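# Hang the ball-filled shallow basket on the stand's peg

## Task

Lift the shallow basket by its cord loop and hang it from the peg on the stand, with every ball still inside the basket at the end; a single ball outside means failure.

## Robot and tools

Robot: two arms, left_arm and right_arm. Their bases sit at about (-0.002, +0.246, +0.012) m and (+0.026, -0.339, +0.021) m in the scene frame, each turned a hair about z. Each gripper's fingers extend along its own +z axis and separate along its y axis. The reported end_effector_position is the point between the pads, roughly 1 cm short of the fingertips. A two-camera stand is fixed to the floor behind the arms. Loose objects may occasionally get a brief shove.

Frames: the scene frame has its origin at table-top height, halfway between the nominal bases. +z points up, +x points out over the table, and left_arm is on the +y side. This is not the same as image left and right. Fixed cameras and the table use the scene frame. Each arm reports its hand pose, velocities, targets and wrist-camera pose in its own base frame. Motion offsets are taken along the current Hand target's own axes. Printed poses can be wrong by a few cm, more so at long reach.

Row format, used by all motion tools: 14 numbers, each between -1 and 1. The first seven are left_arm: dx, dy, dz, rx, ry, rz, opening. The last seven are the same for right_arm. Send all 14 even if only one arm moves. dx to rz are an offset, not a pose, measured from that arm's Hand target when the action or call starts. A value of 1.0 means 0.6 m of travel or 180 degrees of turn. rx, ry, rz form one rotation vector. Opening is absolute, not an offset: +1 is fully open (0.094 m) and -1 is shut. Setting all six pose numbers to 0 re-requests the current Hand target. A 0 in the opening slot is a real command (half open). To leave a gripper unchanged, send its present command again.

execute_actions(actions, cameras): actions is a list of actions. Each action is a table of up to 15 rows, and each row lasts one control step of 1/30 s. A table shorter than 15 rows repeats its final row. Every row counts from the pose at the start of that action, not from the row before it. Repeating an offset in a later action moves the arm further. cameras is a list of names, ["all"], or []. Images come back only if asked for, or if actions is empty. An empty list also returns the scene number and fields that are normally omitted.

move(target, speed, blend, opening_speed, grip_force, blocking, cameras): each gripper follows a straight line toward its target. target is one 14-number row or a list of up to 15 rows. Every row in the list is an offset from the same starting Hand targets, not from the previous row. The whole move is capped at 10 s, and stops short if it needs longer. Paths ignore obstacles and the other arm, and a gripper can lag or overshoot when moving fast. speed is in m/s, from 0.002 to 2.9, default 0.25. Rotation is limited to twice that in rad/s. You can give one value or one per target. blend is in metres and rounds the corners at intermediate targets; 0 means stop at each one. opening_speed is per second on the -1..1 scale, at least 0.2. grip_force is the force per pad in N, from 10 to 50, given as one value or one per arm. It stays set until you change it. Lower forces close slowly. blocking=false returns after about 0.5 s while the motion continues. The result adds a move: line. It reports the ending (done, off_target, moving, held, fault) and any limits (paced = pose clipped, held = steps withheld). done means the arm is at rest within 10 mm and 2 degrees of target. It does not tell you about contact.

wait(seconds 0 to 10, cameras): holds the last commands while the scene runs. stop(cameras): brakes a running move, which needs some distance to do. zoom_image(camera, region): gives a closer look at the latest image from cam_high, cam_low, cam_left_wrist or cam_right_wrist. region is [x0, y0, x1, y1] in pixels, at most 504 by 504. finished_scene(scene): ends the current scene, identified by its integer number. It cannot be undone, and the basket must stay hung without help afterwards.

Results: each arm's end_effector_position (m) and end_effector_quat_wxyz are given in its base frame. Hand target is the last commanded pose after clipping, and the next offsets count from it. Tool commands lists current gripper commands. grip_measured uses the opening scale; the last value in Joint positions is the opening in metres. With nothing held it may read up to about 2.5 mm too wide. On a hard part it reads a little narrower than the part. Joint velocities may say "within noise". Joint torques include gravity and carry offsets and noise; numbers 1-3 wrap at ±28 N m. A MOTOR HOT line appears at 75 °C. An OVER-TEMPERATURE FAULT at 90 °C folds that arm away for good.

Control notes: orientation is clipped each step to 40 degrees from the measured one. Friction and weight can leave a gripper a few cm short. If so, command the remaining distance as an offset. Joint ranges (rad): waist -2.618 to 3.054, shoulder 0 to 3.142, elbow 0 to 3.142 (straight at 2.901), wrist pitch ±1.571, wrist yaw ±1.571, wrist roll ±2.094. Images are 672x504, and calibration (K, distortion, poses) is supplied for each camera.

Avoid the following. Do not drop the basket or spill balls, and do not release anything that is still moving. Avoid fast impacts, hard pressing, and anything falling or being left off the table. Keep the arms from touching each other, and never close one gripper on the other's fingers. Do not load a wrist camera cable. Do not route paths close to an arm's own base. Limit long holds, stretched-out poses and pushing toward unreachable poses, since these heat the motors. To end a push, command the target back behind the gripper. Close slowly on anything soft.

Each tool is called after "Emit:" by a JSON object that holds its "fn" and its "kwargs".

## Session

Emit:
{"fn": "execute_actions", "kwargs": {"actions": []}}

Scene clock: 0.00 s.
left_arm: end_effector_position=(+0.4042, +0.0118, +0.1243) grip_measured=+1.000 end_effector_quat_wxyz=(+0.631, -0.032, +0.773, +0.058) | right_arm: end_effector_position=(+0.4089, -0.0214, +0.1077) grip_measured=+1.000 end_effector_quat_wxyz=(+0.600, +0.074, +0.795, -0.056)
Joint positions: left_arm=[-0.055 1.567 0.35 1.016 -0.184 0.013 0.094] | right_arm=[0.04 1.59 0.397 0.91 0.216 0.063 0.094]
Joint velocities: within noise
Joint torques (N m): no reading
Heat: left arm: 31 °C; right arm: 33 °C.
Hand target: left_arm +0.4071, +0.0118, +0.1353; +0.644, -0.034, +0.762, +0.057 | right_arm +0.4123, -0.0216, +0.1187; +0.613, +0.076, +0.785, -0.055
Tool commands: left_gripper/opening=+1.0 right_gripper/opening=+1.0
camera_calibration:
cam_left_wrist: T_world_to_cam=[[0.0673055, -0.985154, -0.157928, 0.00645794], [-0.773463, 0.0484696, -0.631986, 0.398027], [0.630258, 0.164688, -0.758718, -0.0588704], [0, 0, 0, 1]] pos_world=[0.344528, -0.00323493, 0.207902]
cam_right_wrist: T_world_to_cam=[[-0.267352, -0.958028, -0.103467, 0.099331], [-0.784512, 0.278754, -0.553928, 0.389387], [0.559521, -0.0669224, -0.82611, -0.0412862], [0, 0, 0, 1]] pos_world=[0.355135, -0.0161441, 0.191863]

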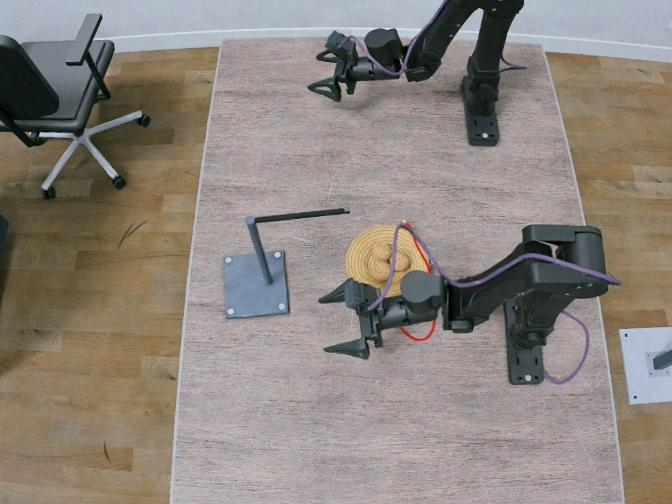

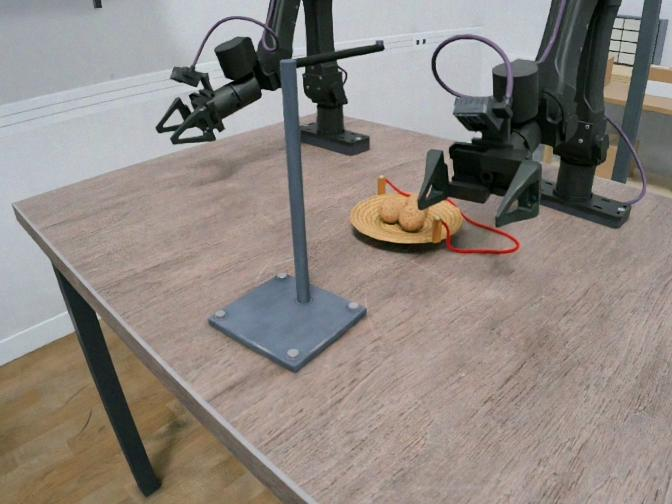

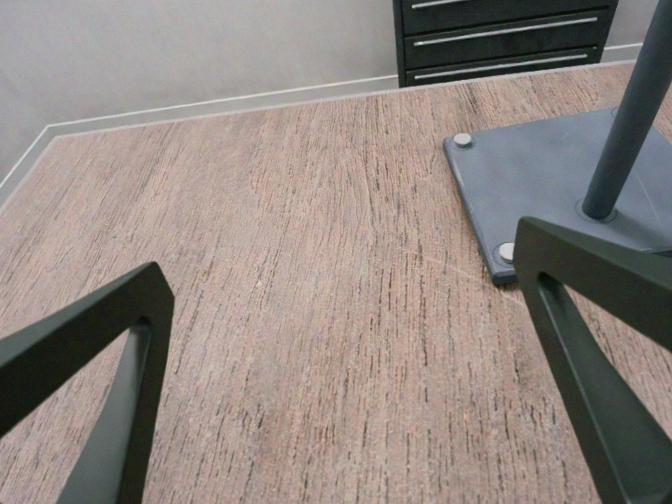

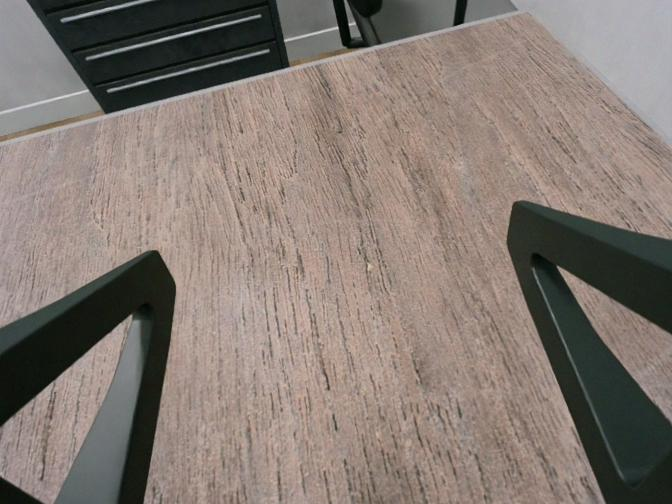

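Emit:
{"fn": "move", "kwargs": {"target": [-0.13,0.37,-0.1,0,0,0,1,0,0,0,0,0,0,1], "cameras": ["all"]}}

Emit:
{"fn": "zoom_image", "kwargs": {"camera": "cam_high", "region": [230, 180, 482, 369]}}

Emit:
{"fn": "zoom_image", "kwargs": {"camera": "cam_low", "region": [280, 20, 580, 290]}}

Scene clock: 4.27 s.
left_arm: end_effector_position=(+0.3288, +0.2188, +0.2176) grip_measured=+1.000 end_effector_quat_wxyz=(+0.635, -0.051, +0.770, +0.047) | right_arm: end_effector_position=(+0.4089, -0.0214, +0.1077) grip_measured=+1.000 end_effector_quat_wxyz=(+0.600, +0.074, +0.795, -0.056)
Joint positions: left_arm=[0.898 1.3 0.639 0.4 0.742 0.186 0.094] | right_arm=[0.04 1.59 0.397 0.91 0.216 0.063 0.094]
Joint torques (N m): left_arm=[-0.08 -4.48 9.7 2.02 0.21 0.12] | right_arm=[0.01 -8.02 5.24 1.76 0.01 -0.04]
Heat: left arm: 31 °C; right arm: 34 °C.
Hand target: left_arm +0.3338, +0.2225, +0.2315; +0.644, -0.034, +0.762, +0.057 | right_arm +0.4123, -0.0216, +0.1187; +0.613, +0.076, +0.785, -0.055
Off the commanded pose: left_arm 0.015 m, 3 deg | right_arm 0.011 m, 2 deg.
move: off_target (left_arm, right_arm)
camera_calibration:
cam_left_wrist: T_world_to_cam=[[0.0831863, -0.989671, -0.116757, 0.216943], [-0.766609, 0.0113054, -0.642015, 0.396729], [0.636704, 0.142914, -0.757749, 0.0278194], [0, 0, 0, 1]] pos_world=[0.268376, 0.206241, 0.301116]
cam_right_wrist: T_world_to_cam=[[-0.267352, -0.958028, -0.103467, 0.099331], [-0.784512, 0.278754, -0.553928, 0.389387], [0.559521, -0.0669224, -0.82611, -0.0412862], [0, 0, 0, 1]] pos_world=[0.355135, -0.0161441, 0.191863]

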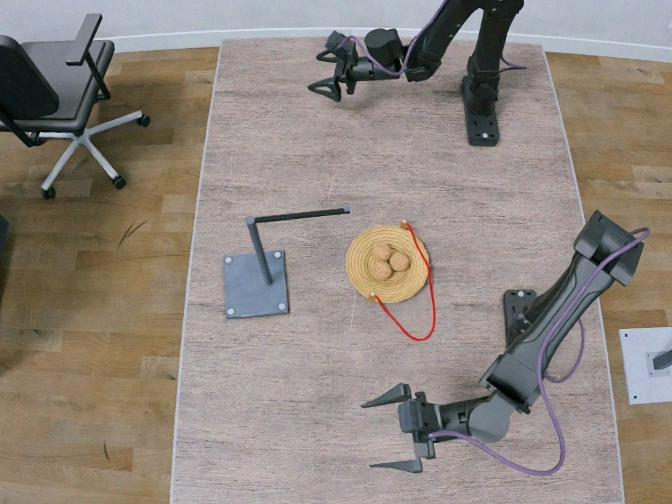

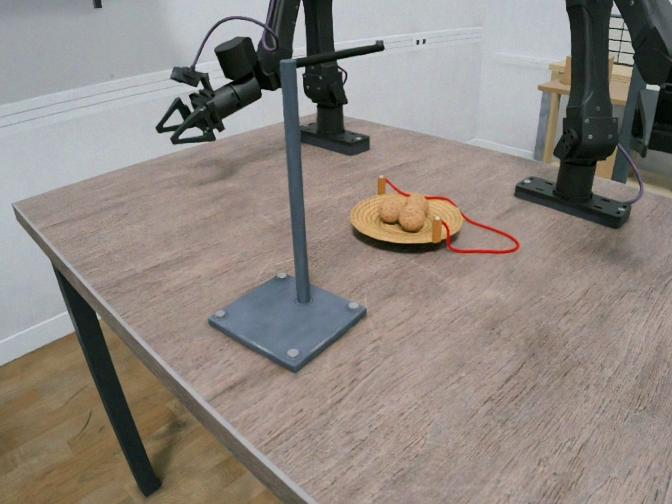

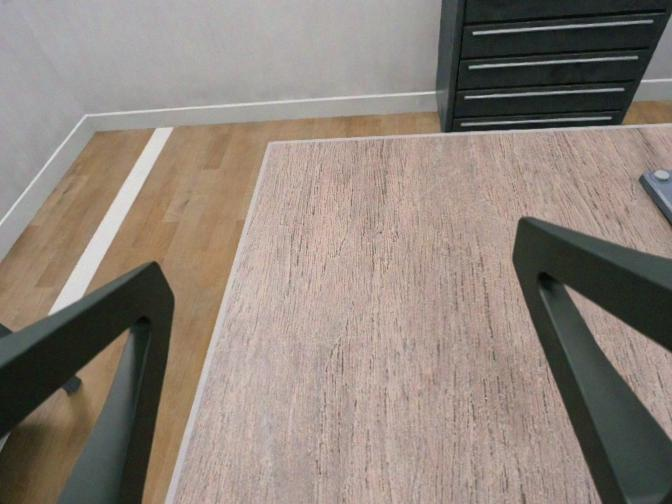

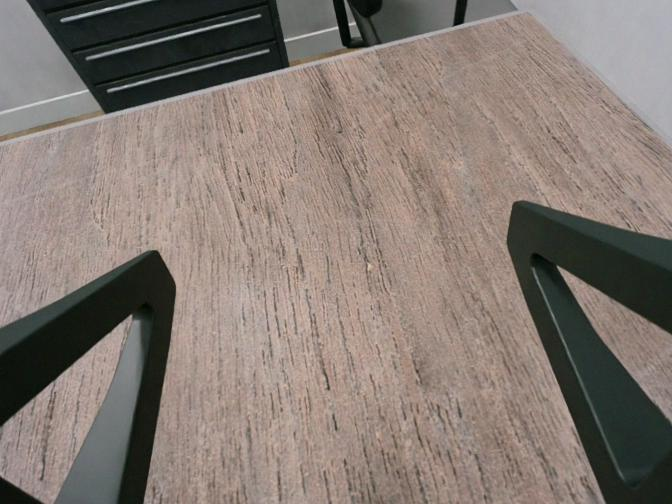

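Scaled by 2.000.

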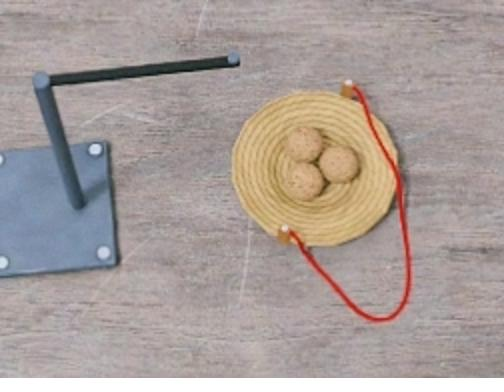

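Scaled by 1.680.

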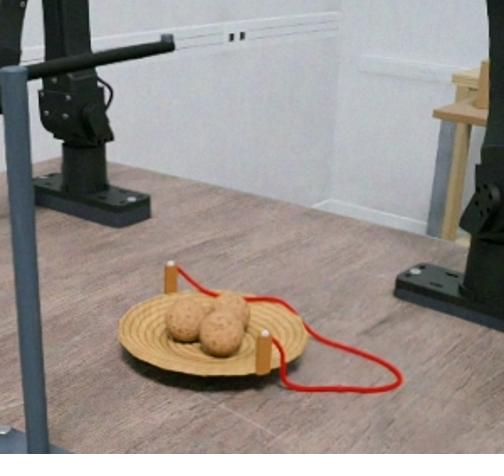

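Emit:
{"fn": "move", "kwargs": {"target": [0.1485,-0.4457,-0.2857,0.379,0.317,0.430,0,0,0,0,0,0,0,1], "cameras": ["all"]}}

Scene clock: 10.67 s.
left_arm: end_effector_position=(+0.1801, -0.0607, +0.1533) grip_measured=+0.003 end_effector_quat_wxyz=(-0.006, +0.708, +0.706, -0.004) | right_arm: end_effector_position=(+0.4089, -0.0214, +0.1077) grip_measured=+1.000 end_effector_quat_wxyz=(+0.600, +0.074, +0.795, -0.056)
Joint positions: left_arm=[-0.329 1.278 1.167 -1.474 0.002 1.244 0.047] | right_arm=[0.04 1.59 0.397 0.91 0.216 0.063 0.094]
Joint torques (N m): left_arm=[-0.32 -3.32 8.46 0.3 0 -0.06] | right_arm=[-0.06 -8.23 5.41 1.78 0 -0.08]
Heat: left arm: 31 °C; right arm: 34 °C.
Hand target: left_arm +0.1846, -0.0631, +0.1604; +0.001, +0.707, +0.707, -0.001 | right_arm +0.4123, -0.0216, +0.1187; +0.613, +0.076, +0.785, -0.055
Off the commanded pose: left_arm 0.009 m, 1 deg | right_arm 0.011 m, 2 deg.
move: off_target (right_arm)
camera_calibration:
cam_left_wrist: T_world_to_cam=[[-0.991719, 0.120016, 0.0457129, 0.181324], [0.122241, 0.772992, 0.622527, -0.0631002], [0.0393774, 0.62296, -0.781262, 0.254011], [0, 0, 0, 1]] pos_world=[0.177533, -0.131224, 0.229442]
cam_right_wrist: T_world_to_cam=[[-0.267352, -0.958028, -0.103467, 0.099331], [-0.784512, 0.278754, -0.553928, 0.389387], [0.559521, -0.0669224, -0.82611, -0.0412862], [0, 0, 0, 1]] pos_world=[0.355135, -0.0161441, 0.191863]

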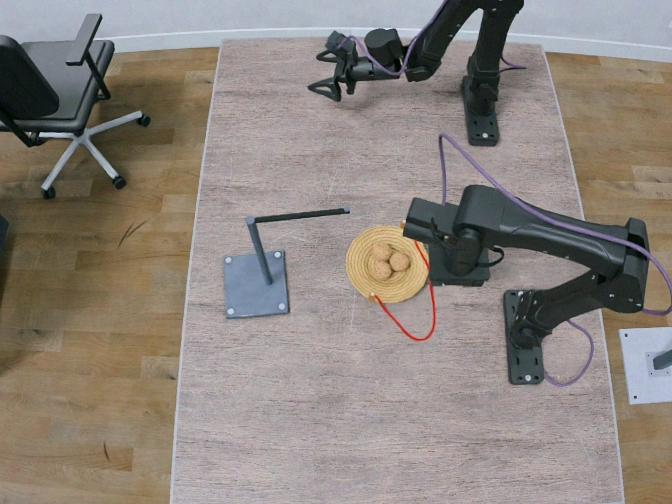

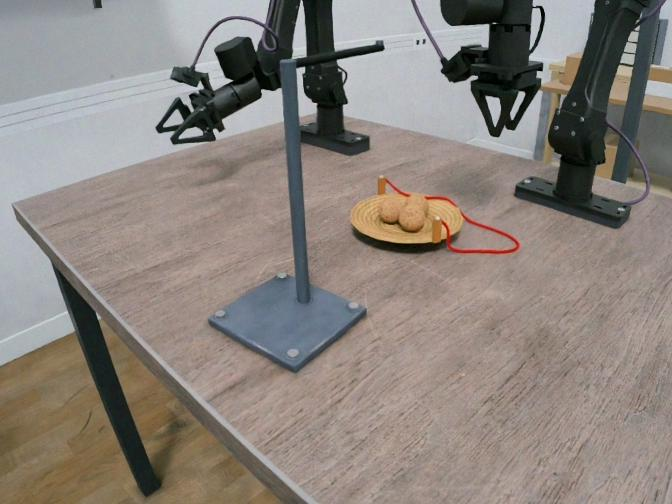

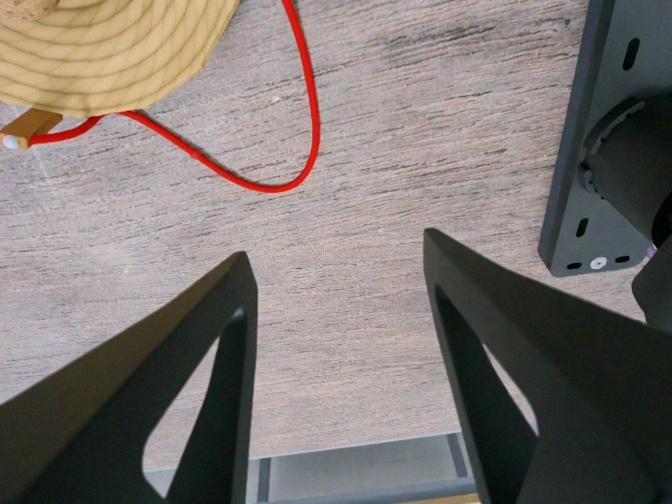

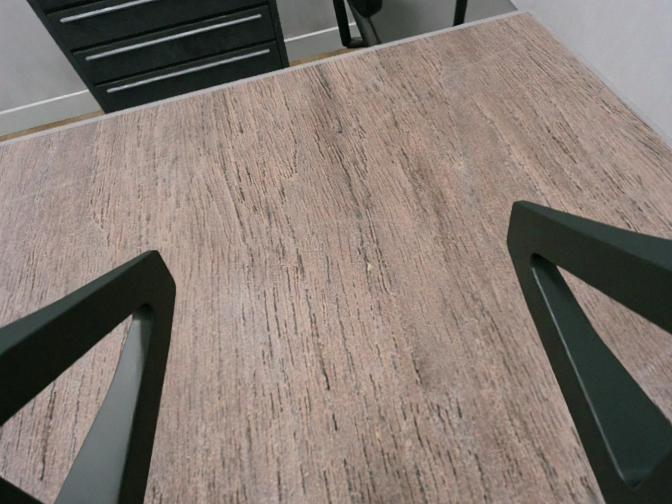

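Emit:
{"fn": "move", "kwargs": {"target": [-0.002,0.015,0.205,0,0,0,0,0,0,0,0,0,0,1], "cameras": ["cam_left_wrist","cam_low"], "speed": 0.15}}

Emit:
{"fn": "zoom_image", "kwargs": {"camera": "cam_low", "region": [380, 140, 580, 290]}}

Scene clock: 12.87 s.
left_arm: end_effector_position=(+0.1942, -0.0651, +0.0409) grip_measured=+0.003 end_effector_quat_wxyz=(+0.004, +0.708, +0.707, +0.002) | right_arm: end_effector_position=(+0.4089, -0.0214, +0.1077) grip_measured=+1.000 end_effector_quat_wxyz=(+0.600, +0.074, +0.795, -0.056)
Joint positions: left_arm=[-0.329 1.363 0.777 -0.976 -0.001 1.243 0.047] | right_arm=[0.04 1.59 0.397 0.91 0.216 0.063 0.094]
Joint torques (N m): left_arm=[0.27 -3.73 4.64 0.58 0.03 0] | right_arm=[0.17 -8.08 5.16 1.75 0.06 -0.05]
Heat: left arm: 31 °C; right arm: 34 °C.
Hand target: left_arm +0.1938, -0.0646, +0.0374; +0.001, +0.707, +0.707, -0.001 | right_arm +0.4123, -0.0216, +0.1187; +0.613, +0.076, +0.785, -0.055
Off the commanded pose: left_arm 0.004 m, 0 deg | right_arm 0.011 m, 2 deg.
move: off_target (right_arm)
camera_calibration:
cam_left_wrist: T_world_to_cam=[[-0.992561, 0.119506, 0.0232527, 0.201853], [0.108013, 0.77625, 0.621103, 0.011608], [0.0561758, 0.618994, -0.783384, 0.164927], [0, 0, 0, 1]] pos_world=[0.189833, -0.135222, 0.117298]
Images, in order (width x height): cam_low 672x504, cam_left_wrist 672x504.

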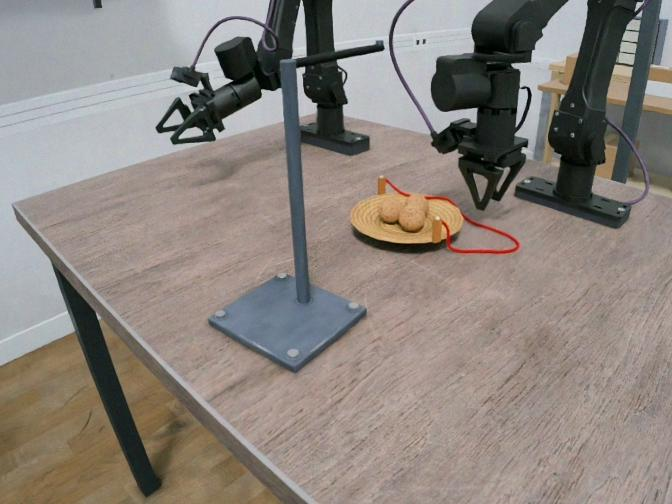

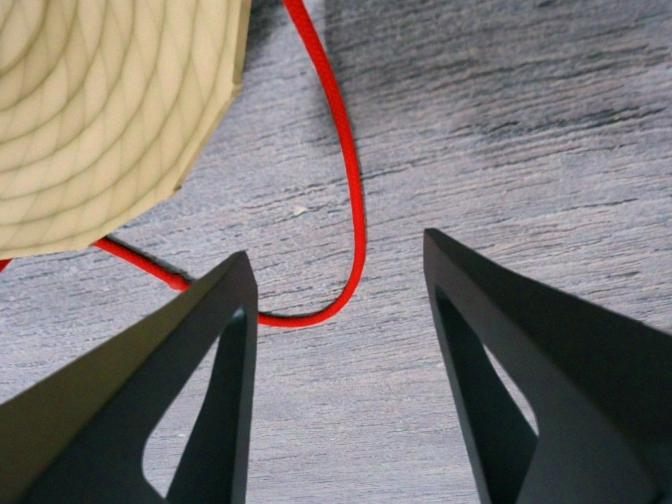

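Scaled by 2.520.

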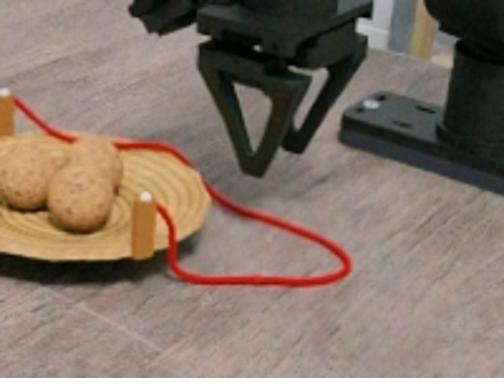

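Emit:
{"fn": "move", "kwargs": {"target": [0,-0.01,0.061,0,0,0,0,0,0,0,0,0,0,1], "cameras": ["cam_left_wrist","cam_low"], "speed": 0.05}}

Emit:
{"fn": "zoom_image", "kwargs": {"camera": "cam_low", "region": [380, 140, 580, 290]}}

Scene clock: 14.47 s.
left_arm: end_effector_position=(+0.1894, -0.0634, +0.0043) grip_measured=+0.003 end_effector_quat_wxyz=(+0.004, +0.707, +0.707, +0.002) | right_arm: end_effector_position=(+0.4089, -0.0214, +0.1077) grip_measured=+1.000 end_effector_quat_wxyz=(+0.600, +0.074, +0.795, -0.056)
Joint positions: left_arm=[-0.329 1.413 0.657 -0.806 -0.001 1.241 0.047] | right_arm=[0.04 1.59 0.397 0.91 0.216 0.063 0.094]
Joint torques (N m): left_arm=[-0.51 -3.79 4.23 0.59 0.03 -0.08] | right_arm=[-0.16 -8.34 5.52 1.79 0.08 0]
Heat: left arm: 31 °C; right arm: 34 °C.
Hand target: left_arm +0.1877, -0.0647, +0.0008; +0.001, +0.707, +0.707, -0.001 | right_arm +0.4123, -0.0216, +0.1187; +0.613, +0.076, +0.785, -0.055
Off the commanded pose: left_arm 0.004 m, 0 deg | right_arm 0.011 m, 2 deg.
move: off_target (right_arm)
camera_calibration:
cam_left_wrist: T_world_to_cam=[[-0.992796, 0.117559, 0.0231717, 0.197729], [0.10642, 0.776246, 0.621383, 0.0337862], [0.0550622, 0.619372, -0.783164, 0.135697], [0, 0, 0, 1]] pos_world=[0.185237, -0.133518, 0.0806975]
Images, in order (width x height): cam_low 672x504, cam_left_wrist 672x504.

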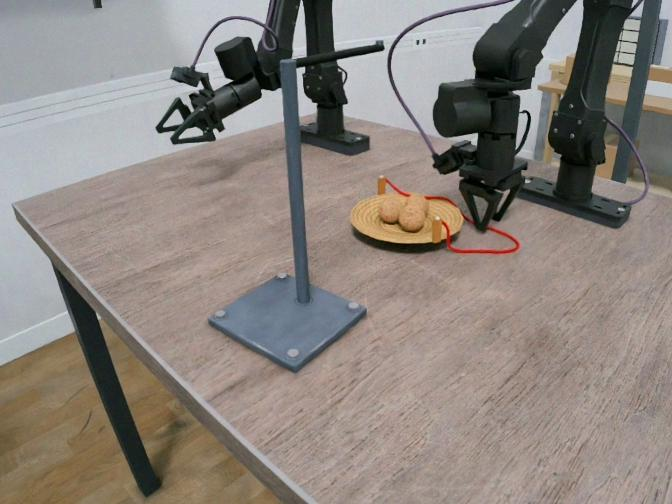

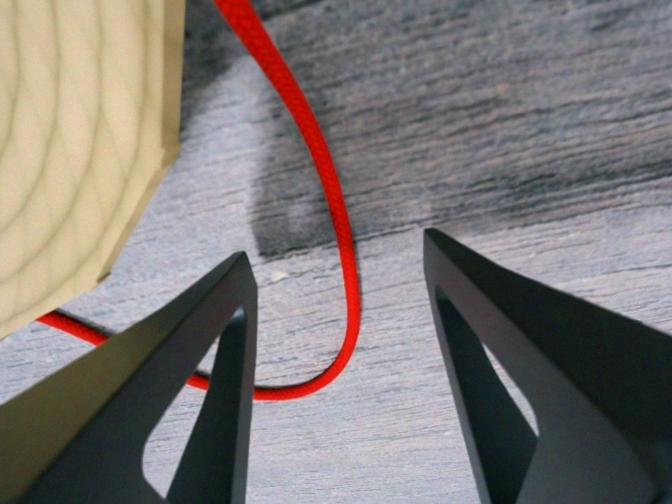

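Scaled by 2.520.

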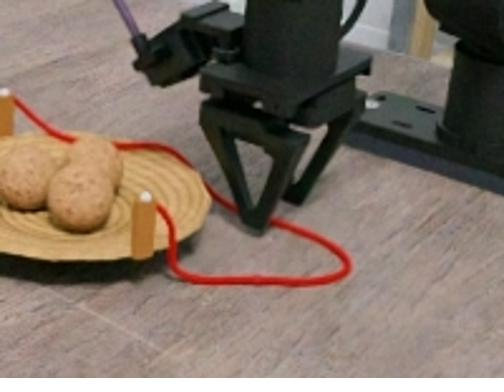

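Emit:
{"fn": "move", "kwargs": {"target": [0,-0.001,0.008,0,0,0,0,0,0,0,0,0,0,1], "cameras": ["cam_left_wrist"], "speed": 0.03}}

Emit:
{"fn": "move", "kwargs": {"target": [0,0,0,0,0,0,-1,0,0,0,0,0,0,1], "cameras": ["cam_left_wrist","cam_low"], "opening_speed": 0.7}}

Emit:
{"fn": "zoom_image", "kwargs": {"camera": "cam_low", "region": [380, 140, 580, 290]}}

Scene clock: 16.03 s.
left_arm: end_effector_position=(+0.1893, -0.0638, -0.0002) grip_measured=+0.003 end_effector_quat_wxyz=(+0.004, +0.707, +0.707, +0.003) | right_arm: end_effector_position=(+0.4089, -0.0214, +0.1077) grip_measured=+1.000 end_effector_quat_wxyz=(+0.600, +0.074, +0.795, -0.056)
Joint positions: left_arm=[-0.331 1.422 0.644 -0.782 -0.001 1.241 0.047] | right_arm=[0.04 1.59 0.397 0.91 0.216 0.063 0.094]
Joint torques (N m): left_arm=[-0.42 -3.79 4.08 0.57 0.03 -0.08] | right_arm=[0.06 -8.2 5.2 1.76 0.02 -0.06]
Heat: left arm: 31 °C; right arm: 34 °C.
Hand target: left_arm +0.1872, -0.0648, -0.0040; +0.001, +0.707, +0.707, -0.001 | right_arm +0.4123, -0.0216, +0.1187; +0.613, +0.076, +0.785, -0.055
Off the commanded pose: left_arm 0.005 m, 1 deg | right_arm 0.011 m, 2 deg.
move: off_target (right_arm)
camera_calibration:
cam_left_wrist: T_world_to_cam=[[-0.992645, 0.119104, 0.0216585, 0.197874], [0.10671, 0.776392, 0.621151, 0.0369087], [0.0571664, 0.618894, -0.783391, 0.132007], [0, 0, 0, 1]] pos_world=[0.184934, -0.133922, 0.0762016]
Images, in order (width x height): cam_left_wrist 672x504.

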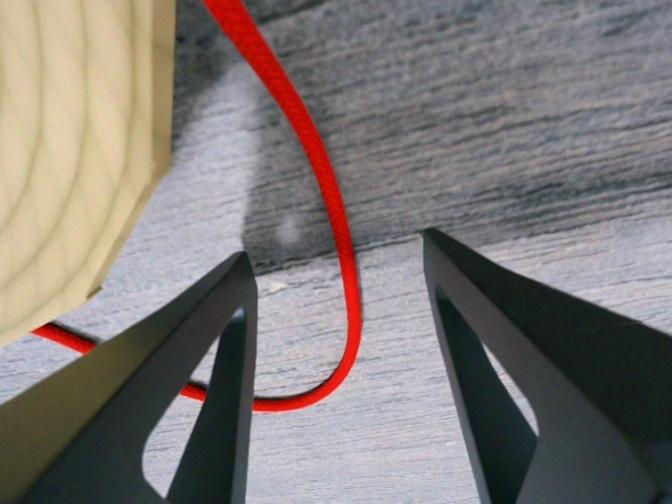

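Scene clock: 17.67 s.
left_arm: end_effector_position=(+0.1894, -0.0636, -0.0002) grip_measured=-0.971 end_effector_quat_wxyz=(+0.004, +0.707, +0.707, +0.003) | right_arm: end_effector_position=(+0.4089, -0.0214, +0.1077) grip_measured=+1.000 end_effector_quat_wxyz=(+0.600, +0.074, +0.795, -0.056)
Joint positions: left_arm=[-0.331 1.422 0.644 -0.782 -0.002 1.24 0.001] | right_arm=[0.04 1.59 0.397 0.91 0.216 0.063 0.094]
Joint torques (N m): left_arm=[-0.43 -3.79 4.1 0.59 0.04 -0.07] | right_arm=[-0.02 -8.25 5.2 1.74 0.05 0.03]
Heat: left arm: 31 °C; right arm: 34 °C.
Hand target: left_arm +0.1871, -0.0647, -0.0040; +0.001, +0.707, +0.707, -0.001 | right_arm +0.4123, -0.0216, +0.1187; +0.613, +0.076, +0.785, -0.055
Off the commanded pose: left_arm 0.005 m, 1 deg | right_arm 0.011 m, 2 deg.
move: off_target (right_arm)
camera_calibration:
cam_left_wrist: T_world_to_cam=[[-0.992743, 0.118328, 0.0214535, 0.197894], [0.105912, 0.775793, 0.622036, 0.0368821], [0.056961, 0.619794, -0.782695, 0.131964], [0, 0, 0, 1]] pos_world=[0.185035, -0.13382, 0.0761003]
Images, in order (width x height): cam_low 672x504, cam_left_wrist 672x504.

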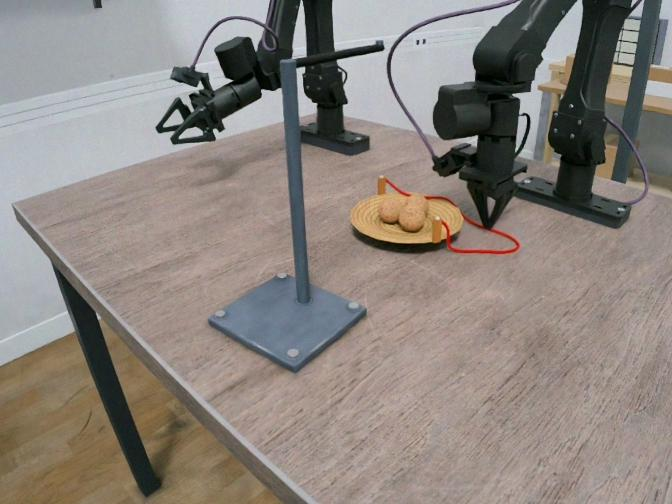

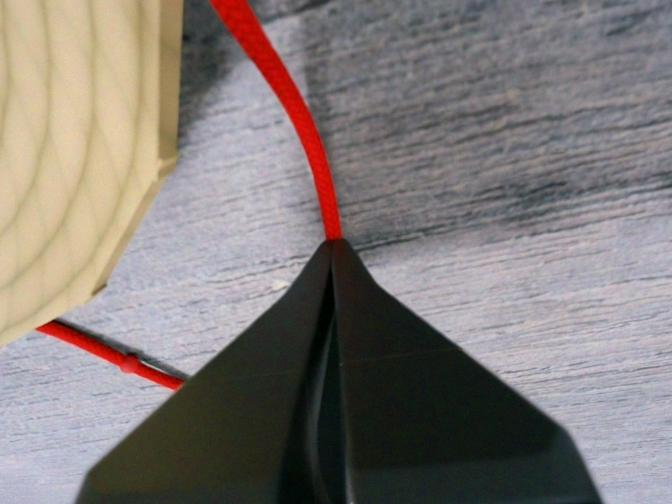

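Scaled by 2.520.

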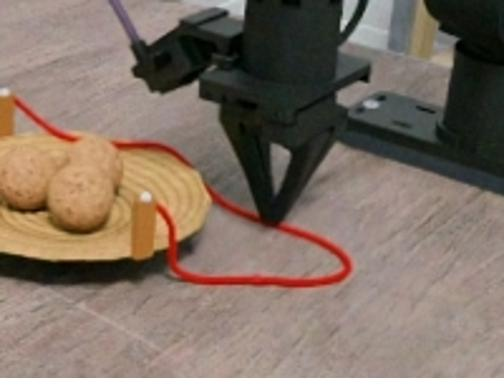

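Emit:
{"fn": "move", "kwargs": {"target": [[-0.05,0.05,-0.223,0,0,0,-1,0,0,0,0,0,0,1],[-0.177,0.153,-0.323,0,0,0,-1,0,0,0,0,0,0,1]], "cameras": ["all"], "speed": 0.12, "blend": 0.03}}

Emit:
{"fn": "zoom_image", "kwargs": {"camera": "cam_low", "region": [300, 20, 550, 270]}}

Scene clock: 20.90 s.
left_arm: end_effector_position=(+0.2755, -0.1659, +0.1870) grip_measured=-0.972 end_effector_quat_wxyz=(+0.008, +0.708, +0.706, +0.003) | right_arm: end_effector_position=(+0.4089, -0.0214, +0.1077) grip_measured=+1.000 end_effector_quat_wxyz=(+0.600, +0.074, +0.795, -0.056)
Joint positions: left_arm=[-0.547 1.772 1.773 -1.556 -0.003 1.026 0.001] | right_arm=[0.04 1.59 0.397 0.91 0.216 0.063 0.094]
Joint torques (N m): left_arm=[-0.34 -7.35 8.24 0.36 0.04 -0.08] | right_arm=[-0.18 -8.06 5.39 1.83 0.02 0]
Heat: left arm: 31 °C; right arm: 34 °C.
Hand target: left_arm +0.2789, -0.1703, +0.1902; +0.001, +0.707, +0.708, -0.001 | right_arm +0.4123, -0.0216, +0.1187; +0.613, +0.076, +0.785, -0.055
Off the commanded pose: left_arm 0.006 m, 1 deg | right_arm 0.011 m, 2 deg.
joint sent to its limit (left arm) — joint 4 (wrist pitch), lower limit. The joint targets still meet the commanded pose.
move: off_target (right_arm)
camera_calibration:
cam_left_wrist: T_world_to_cam=[[-0.992618, 0.12023, 0.0159728, 0.292776], [0.104274, 0.778694, 0.618678, -0.00768126], [0.0619455, 0.615776, -0.785482, 0.335519], [0, 0, 0, 1]] pos_world=[0.270631, -0.235823, 0.26362]
cam_right_wrist: T_world_to_cam=[[-0.267352, -0.958028, -0.103467, 0.099331], [-0.784512, 0.278754, -0.553928, 0.389387], [0.559521, -0.0669224, -0.82611, -0.0412862], [0, 0, 0, 1]] pos_world=[0.355135, -0.0161441, 0.191863]

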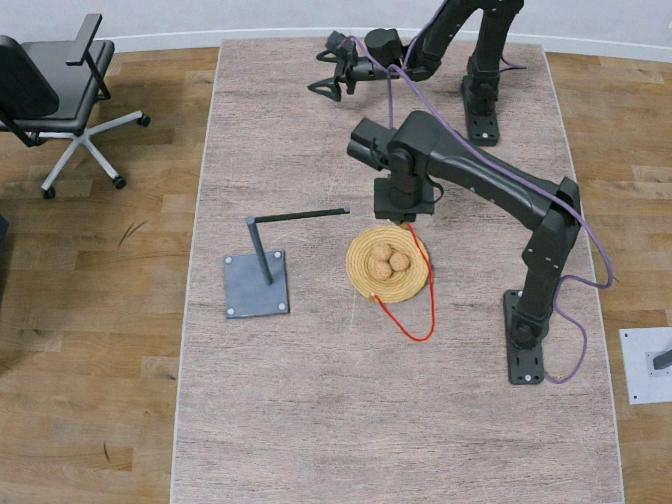

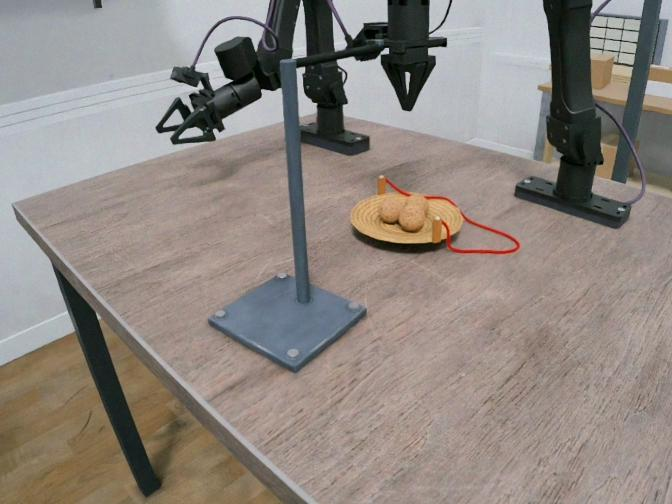

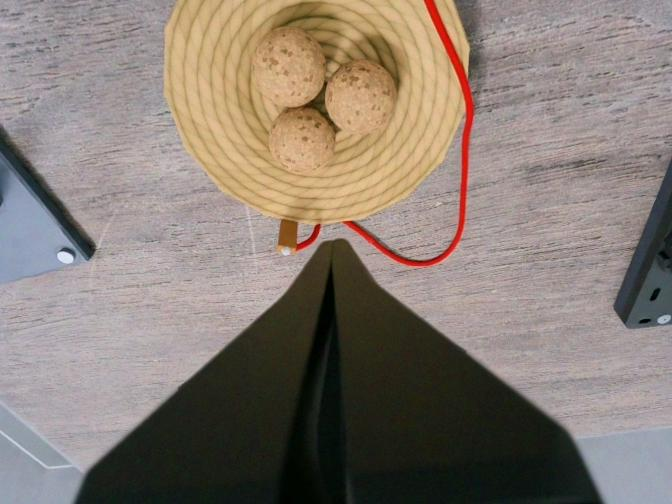

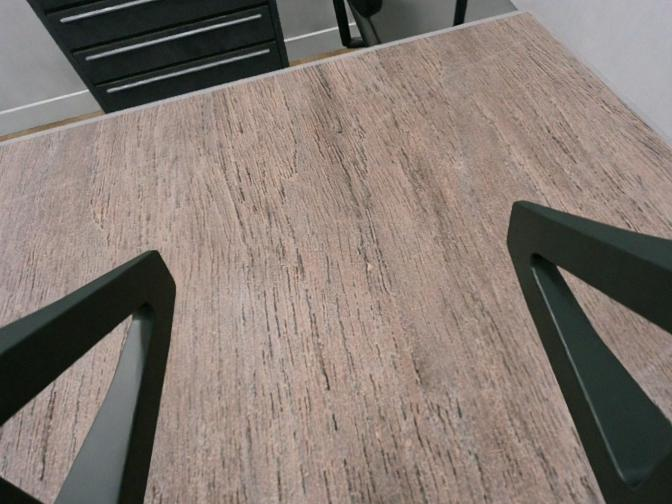

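Scaled by 2.016.

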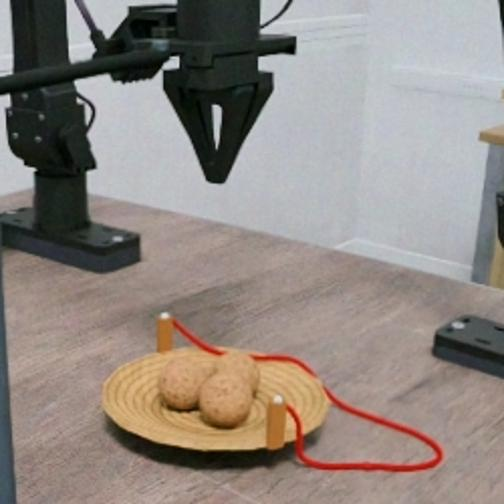

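Emit:
{"fn": "move", "kwargs": {"target": [[0.06,-0.06,0.1,0,0,0,0,0,0,0,0,0,0,1],[0.176,-0.153,0.265,0,0,0,0,0,0,0,0,0,0,1],[0.176,-0.153,0.324,0,0,0,0,0,0,0,0,0,0,1]], "speed": [0.2,0.2,0.06], "blend": [0.02,0,0]}}

Emit:
{"fn": "move", "kwargs": {"target": [0,0,0.014,0,0,0,0,0,0,0,0,0,0,1], "cameras": ["cam_left_wrist","cam_low"], "speed": 0.02}}

Emit:
{"fn": "zoom_image", "kwargs": {"camera": "cam_low", "region": [430, 160, 530, 260]}}

Scene clock: 24.33 s.
left_arm: end_effector_position=(+0.1886, -0.0652, -0.0011) grip_measured=-0.002 end_effector_quat_wxyz=(+0.002, +0.705, +0.709, +0.005) | right_arm: end_effector_position=(+0.4089, -0.0214, +0.1077) grip_measured=+1.000 end_effector_quat_wxyz=(+0.600, +0.074, +0.795, -0.056)
Joint positions: left_arm=[-0.345 1.425 0.642 -0.779 -0.008 1.22 0.047] | right_arm=[0.04 1.59 0.397 0.91 0.216 0.063 0.094]
Joint torques (N m): left_arm=[0.4 -3.84 4.16 0.59 0.1 0.09] | right_arm=[0.25 -8.17 5.2 1.83 0.05 -0.04]
Heat: left arm: 31 °C; right arm: 35 °C.
Hand target: left_arm +0.1872, -0.0654, -0.0046; +0.001, +0.707, +0.707, -0.001 | right_arm +0.4123, -0.0216, +0.1187; +0.613, +0.076, +0.785, -0.055
Off the commanded pose: left_arm 0.004 m, 1 deg | right_arm 0.011 m, 2 deg.
move: off_target (right_arm)

Scene clock: 25.03 s.
left_arm: end_effector_position=(+0.1895, -0.0655, -0.0031) grip_measured=-0.002 end_effector_quat_wxyz=(+0.004, +0.705, +0.709, +0.006) | right_arm: end_effector_position=(+0.4089, -0.0214, +0.1077) grip_measured=+1.000 end_effector_quat_wxyz=(+0.600, +0.074, +0.795, -0.056)
Joint positions: left_arm=[-0.345 1.43 0.636 -0.765 -0.008 1.221 0.047] | right_arm=[0.04 1.59 0.397 0.91 0.216 0.063 0.094]
Joint torques (N m): left_arm=[0.42 -2.61 2.82 0.9 0.1 0.08] | right_arm=[0.01 -8.14 5.45 1.78 0.02 -0.04]
Heat: left arm: 31 °C; right arm: 35 °C.
Hand target: left_arm +0.1872, -0.0654, -0.0130; +0.001, +0.707, +0.707, -0.001 | right_arm +0.4123, -0.0216, +0.1187; +0.613, +0.076, +0.785, -0.055
Off the commanded pose: left_arm 0.010 m, 1 deg | right_arm 0.011 m, 2 deg.
move: off_target (right_arm)
camera_calibration:
cam_left_wrist: T_world_to_cam=[[-0.993415, 0.113222, 0.017512, 0.198047], [0.0992046, 0.773628, 0.625826, 0.0412297], [0.0573097, 0.623443, -0.779766, 0.13103], [0, 0, 0, 1]] pos_world=[0.185144, -0.13601, 0.072902]
Images, in order (width x height): cam_low 672x504, cam_left_wrist 672x504.

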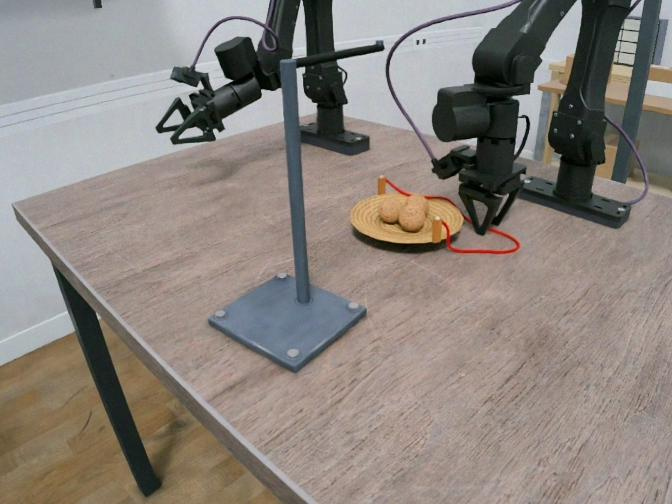

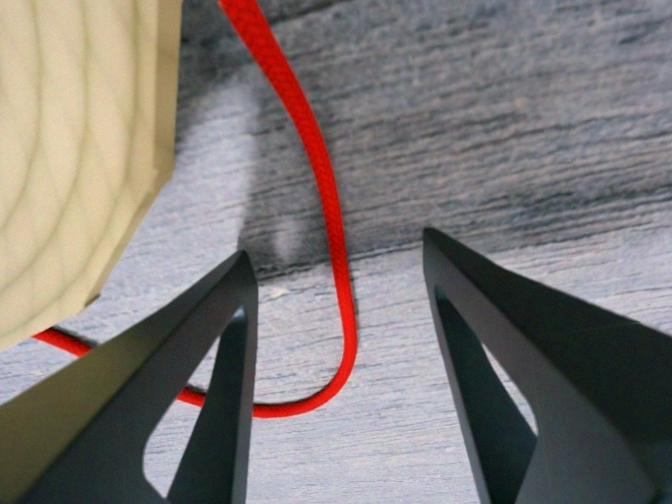

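Scaled by 5.040.

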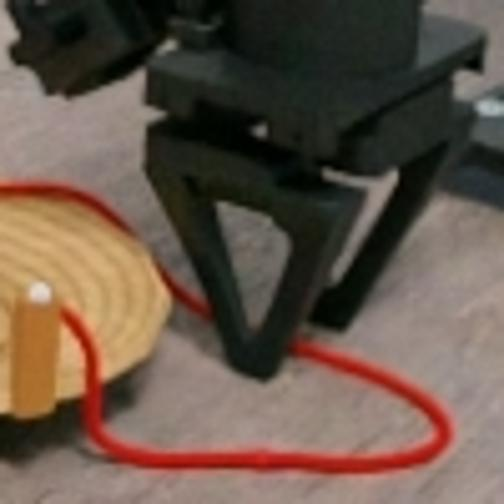

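Emit:
{"fn": "move", "kwargs": {"target": [0,0,0,0,0,0,-1,0,0,0,0,0,0,1], "opening_speed": 0.7}}

Emit:
{"fn": "move", "kwargs": {"target": [-0.05,0.05,-0.15,0,0,0,-1,0,0,0,0,0,0,1], "cameras": ["cam_left_wrist","cam_low"], "speed": 0.1}}

Scene clock: 26.80 s.
left_arm: end_effector_position=(+0.1896, -0.0659, -0.0032) grip_measured=-0.920 end_effector_quat_wxyz=(+0.005, +0.706, +0.709, +0.006) | right_arm: end_effector_position=(+0.4089, -0.0214, +0.1077) grip_measured=+1.000 end_effector_quat_wxyz=(+0.600, +0.074, +0.795, -0.056)
Joint positions: left_arm=[-0.345 1.43 0.636 -0.762 -0.006 1.222 0.004] | right_arm=[0.04 1.59 0.397 0.91 0.216 0.063 0.094]
Joint torques (N m): left_arm=[0.4 -2.61 2.89 0.87 0.08 0.08] | right_arm=[0.02 -8.13 5.3 1.75 0.08 -0.1]
Heat: left arm: 31 °C; right arm: 35 °C.
Hand target: left_arm +0.1872, -0.0654, -0.0130; +0.001, +0.707, +0.707, -0.001 | right_arm +0.4123, -0.0216, +0.1187; +0.613, +0.076, +0.785, -0.055
Off the commanded pose: left_arm 0.010 m, 1 deg | right_arm 0.011 m, 2 deg.
move: off_target (right_arm)

Scene clock: 28.50 s.
left_arm: end_effector_position=(+0.2123, -0.0901, +0.0725) grip_measured=-0.922 end_effector_quat_wxyz=(-0.004, +0.707, +0.707, +0.002) | right_arm: end_effector_position=(+0.4089, -0.0214, +0.1077) grip_measured=+1.000 end_effector_quat_wxyz=(+0.600, +0.074, +0.795, -0.056)
Joint positions: left_arm=[-0.411 1.445 0.975 -1.107 -0.006 1.161 0.004] | right_arm=[0.04 1.59 0.397 0.91 0.216 0.063 0.094]
Joint torques (N m): left_arm=[-0.42 -4.55 8.06 0.33 0.08 -0.06] | right_arm=[-0.06 -8.16 5.52 1.75 0.09 -0.06]
Heat: left arm: 31 °C; right arm: 35 °C.
Hand target: left_arm +0.2171, -0.0951, +0.0771; +0.001, +0.707, +0.707, -0.001 | right_arm +0.4123, -0.0216, +0.1187; +0.613, +0.076, +0.785, -0.055
Off the commanded pose: left_arm 0.008 m, 1 deg | right_arm 0.011 m, 2 deg.
move: off_target (right_arm)
camera_calibration:
cam_left_wrist: T_world_to_cam=[[-0.992303, 0.118343, 0.0364584, 0.221081], [0.114881, 0.76988, 0.627764, 0.00694769], [0.0462225, 0.62712, -0.77755, 0.206514], [0, 0, 0, 1]] pos_world=[0.209036, -0.161021, 0.148153]
Images, in order (width x height): cam_low 672x504, cam_left_wrist 672x504.

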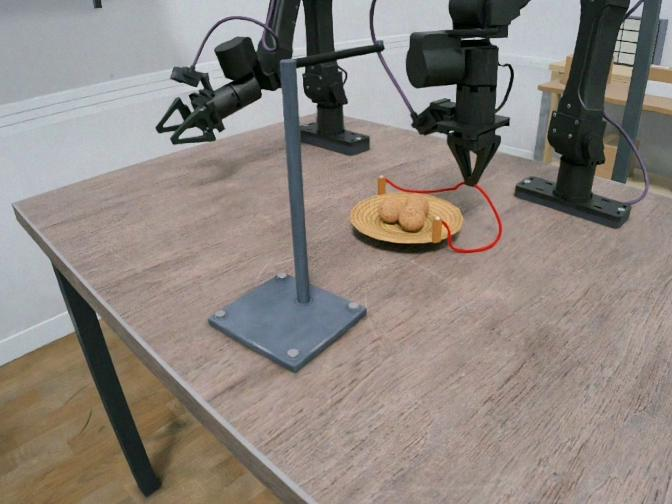

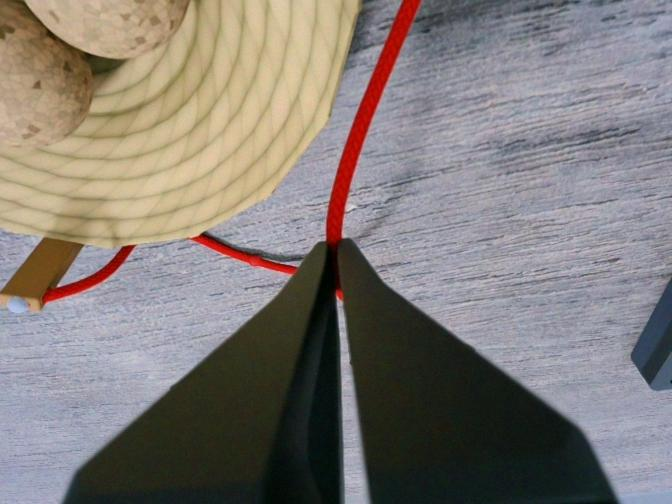

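Emit:
{"fn": "move", "kwargs": {"target": [-0.13,0.11,-0.197,-0.139,0,0,-1,0,0,0,0,0,0,1], "cameras": ["all"], "speed": 0.12}}

Emit:
{"fn": "zoom_image", "kwargs": {"camera": "cam_low", "region": [300, 20, 550, 270]}}

Scene clock: 31.20 s.
left_arm: end_effector_position=(+0.2776, -0.1680, +0.1879) grip_measured=-0.922 end_effector_quat_wxyz=(+0.144, +0.695, +0.689, +0.149) | right_arm: end_effector_position=(+0.4089, -0.0214, +0.1077) grip_measured=+1.000 end_effector_quat_wxyz=(+0.600, +0.074, +0.795, -0.056)
Joint positions: left_arm=[-0.695 1.47 1.381 -1.155 -0.267 0.929 0.004] | right_arm=[0.04 1.59 0.397 0.91 0.216 0.063 0.094]
Joint torques (N m): left_arm=[-0.38 -5.31 9.16 1 -0.22 -0.1] | right_arm=[0.29 -8.38 5.05 1.76 0.07 -0.08]
Heat: left arm: 32 °C; right arm: 35 °C.
Hand target: left_arm +0.2831, -0.1728, +0.1956; +0.154, +0.690, +0.691, +0.153 | right_arm +0.4123, -0.0216, +0.1187; +0.613, +0.076, +0.785, -0.055
Off the commanded pose: left_arm 0.011 m, 1 deg | right_arm 0.011 m, 2 deg.
move: off_target (left_arm, right_arm)
camera_calibration:
cam_left_wrist: T_world_to_cam=[[-0.918773, 0.127853, -0.37351, 0.349128], [-0.14496, 0.770764, 0.620411, 0.0606189], [0.36721, 0.624161, -0.689623, 0.235967], [0, 0, 0, 1]] pos_world=[0.242908, -0.238641, 0.255523]
cam_right_wrist: T_world_to_cam=[[-0.267352, -0.958028, -0.103467, 0.099331], [-0.784512, 0.278754, -0.553928, 0.389387], [0.559521, -0.0669224, -0.82611, -0.0412862], [0, 0, 0, 1]] pos_world=[0.355135, -0.0161441, 0.191863]

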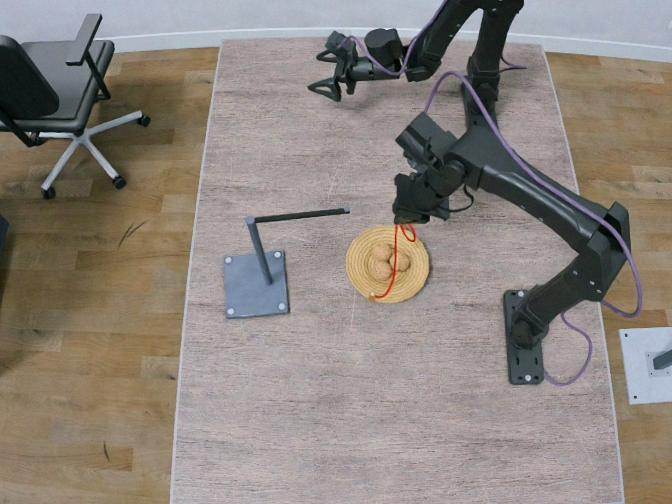

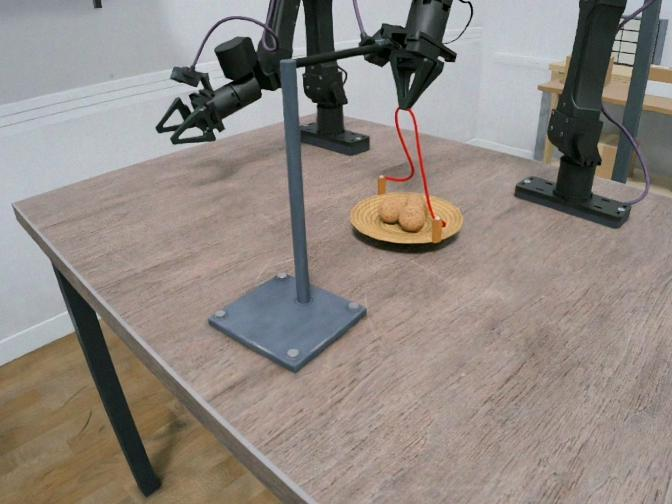

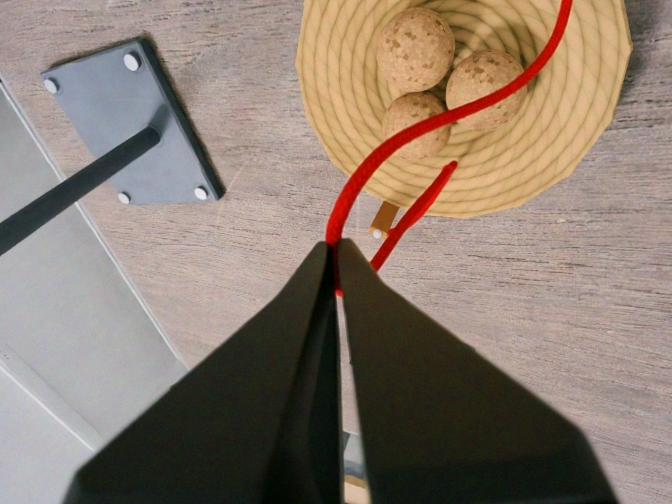

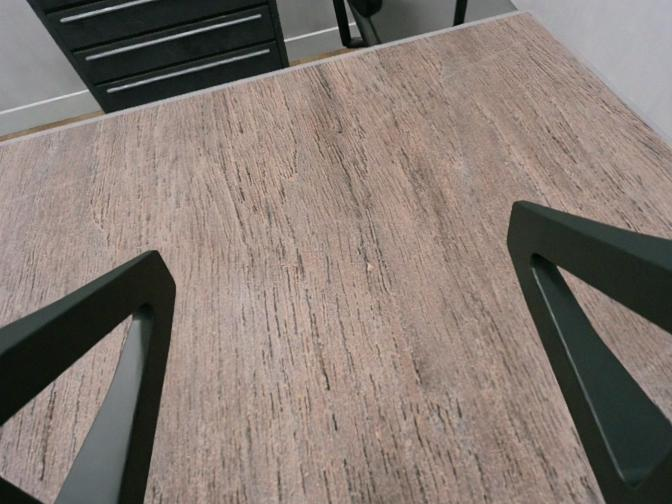

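Scaled by 2.016.

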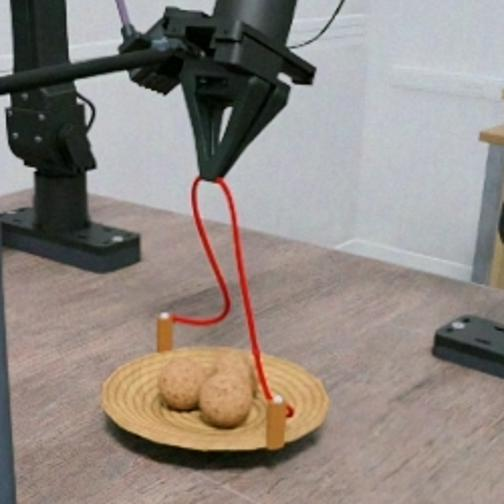

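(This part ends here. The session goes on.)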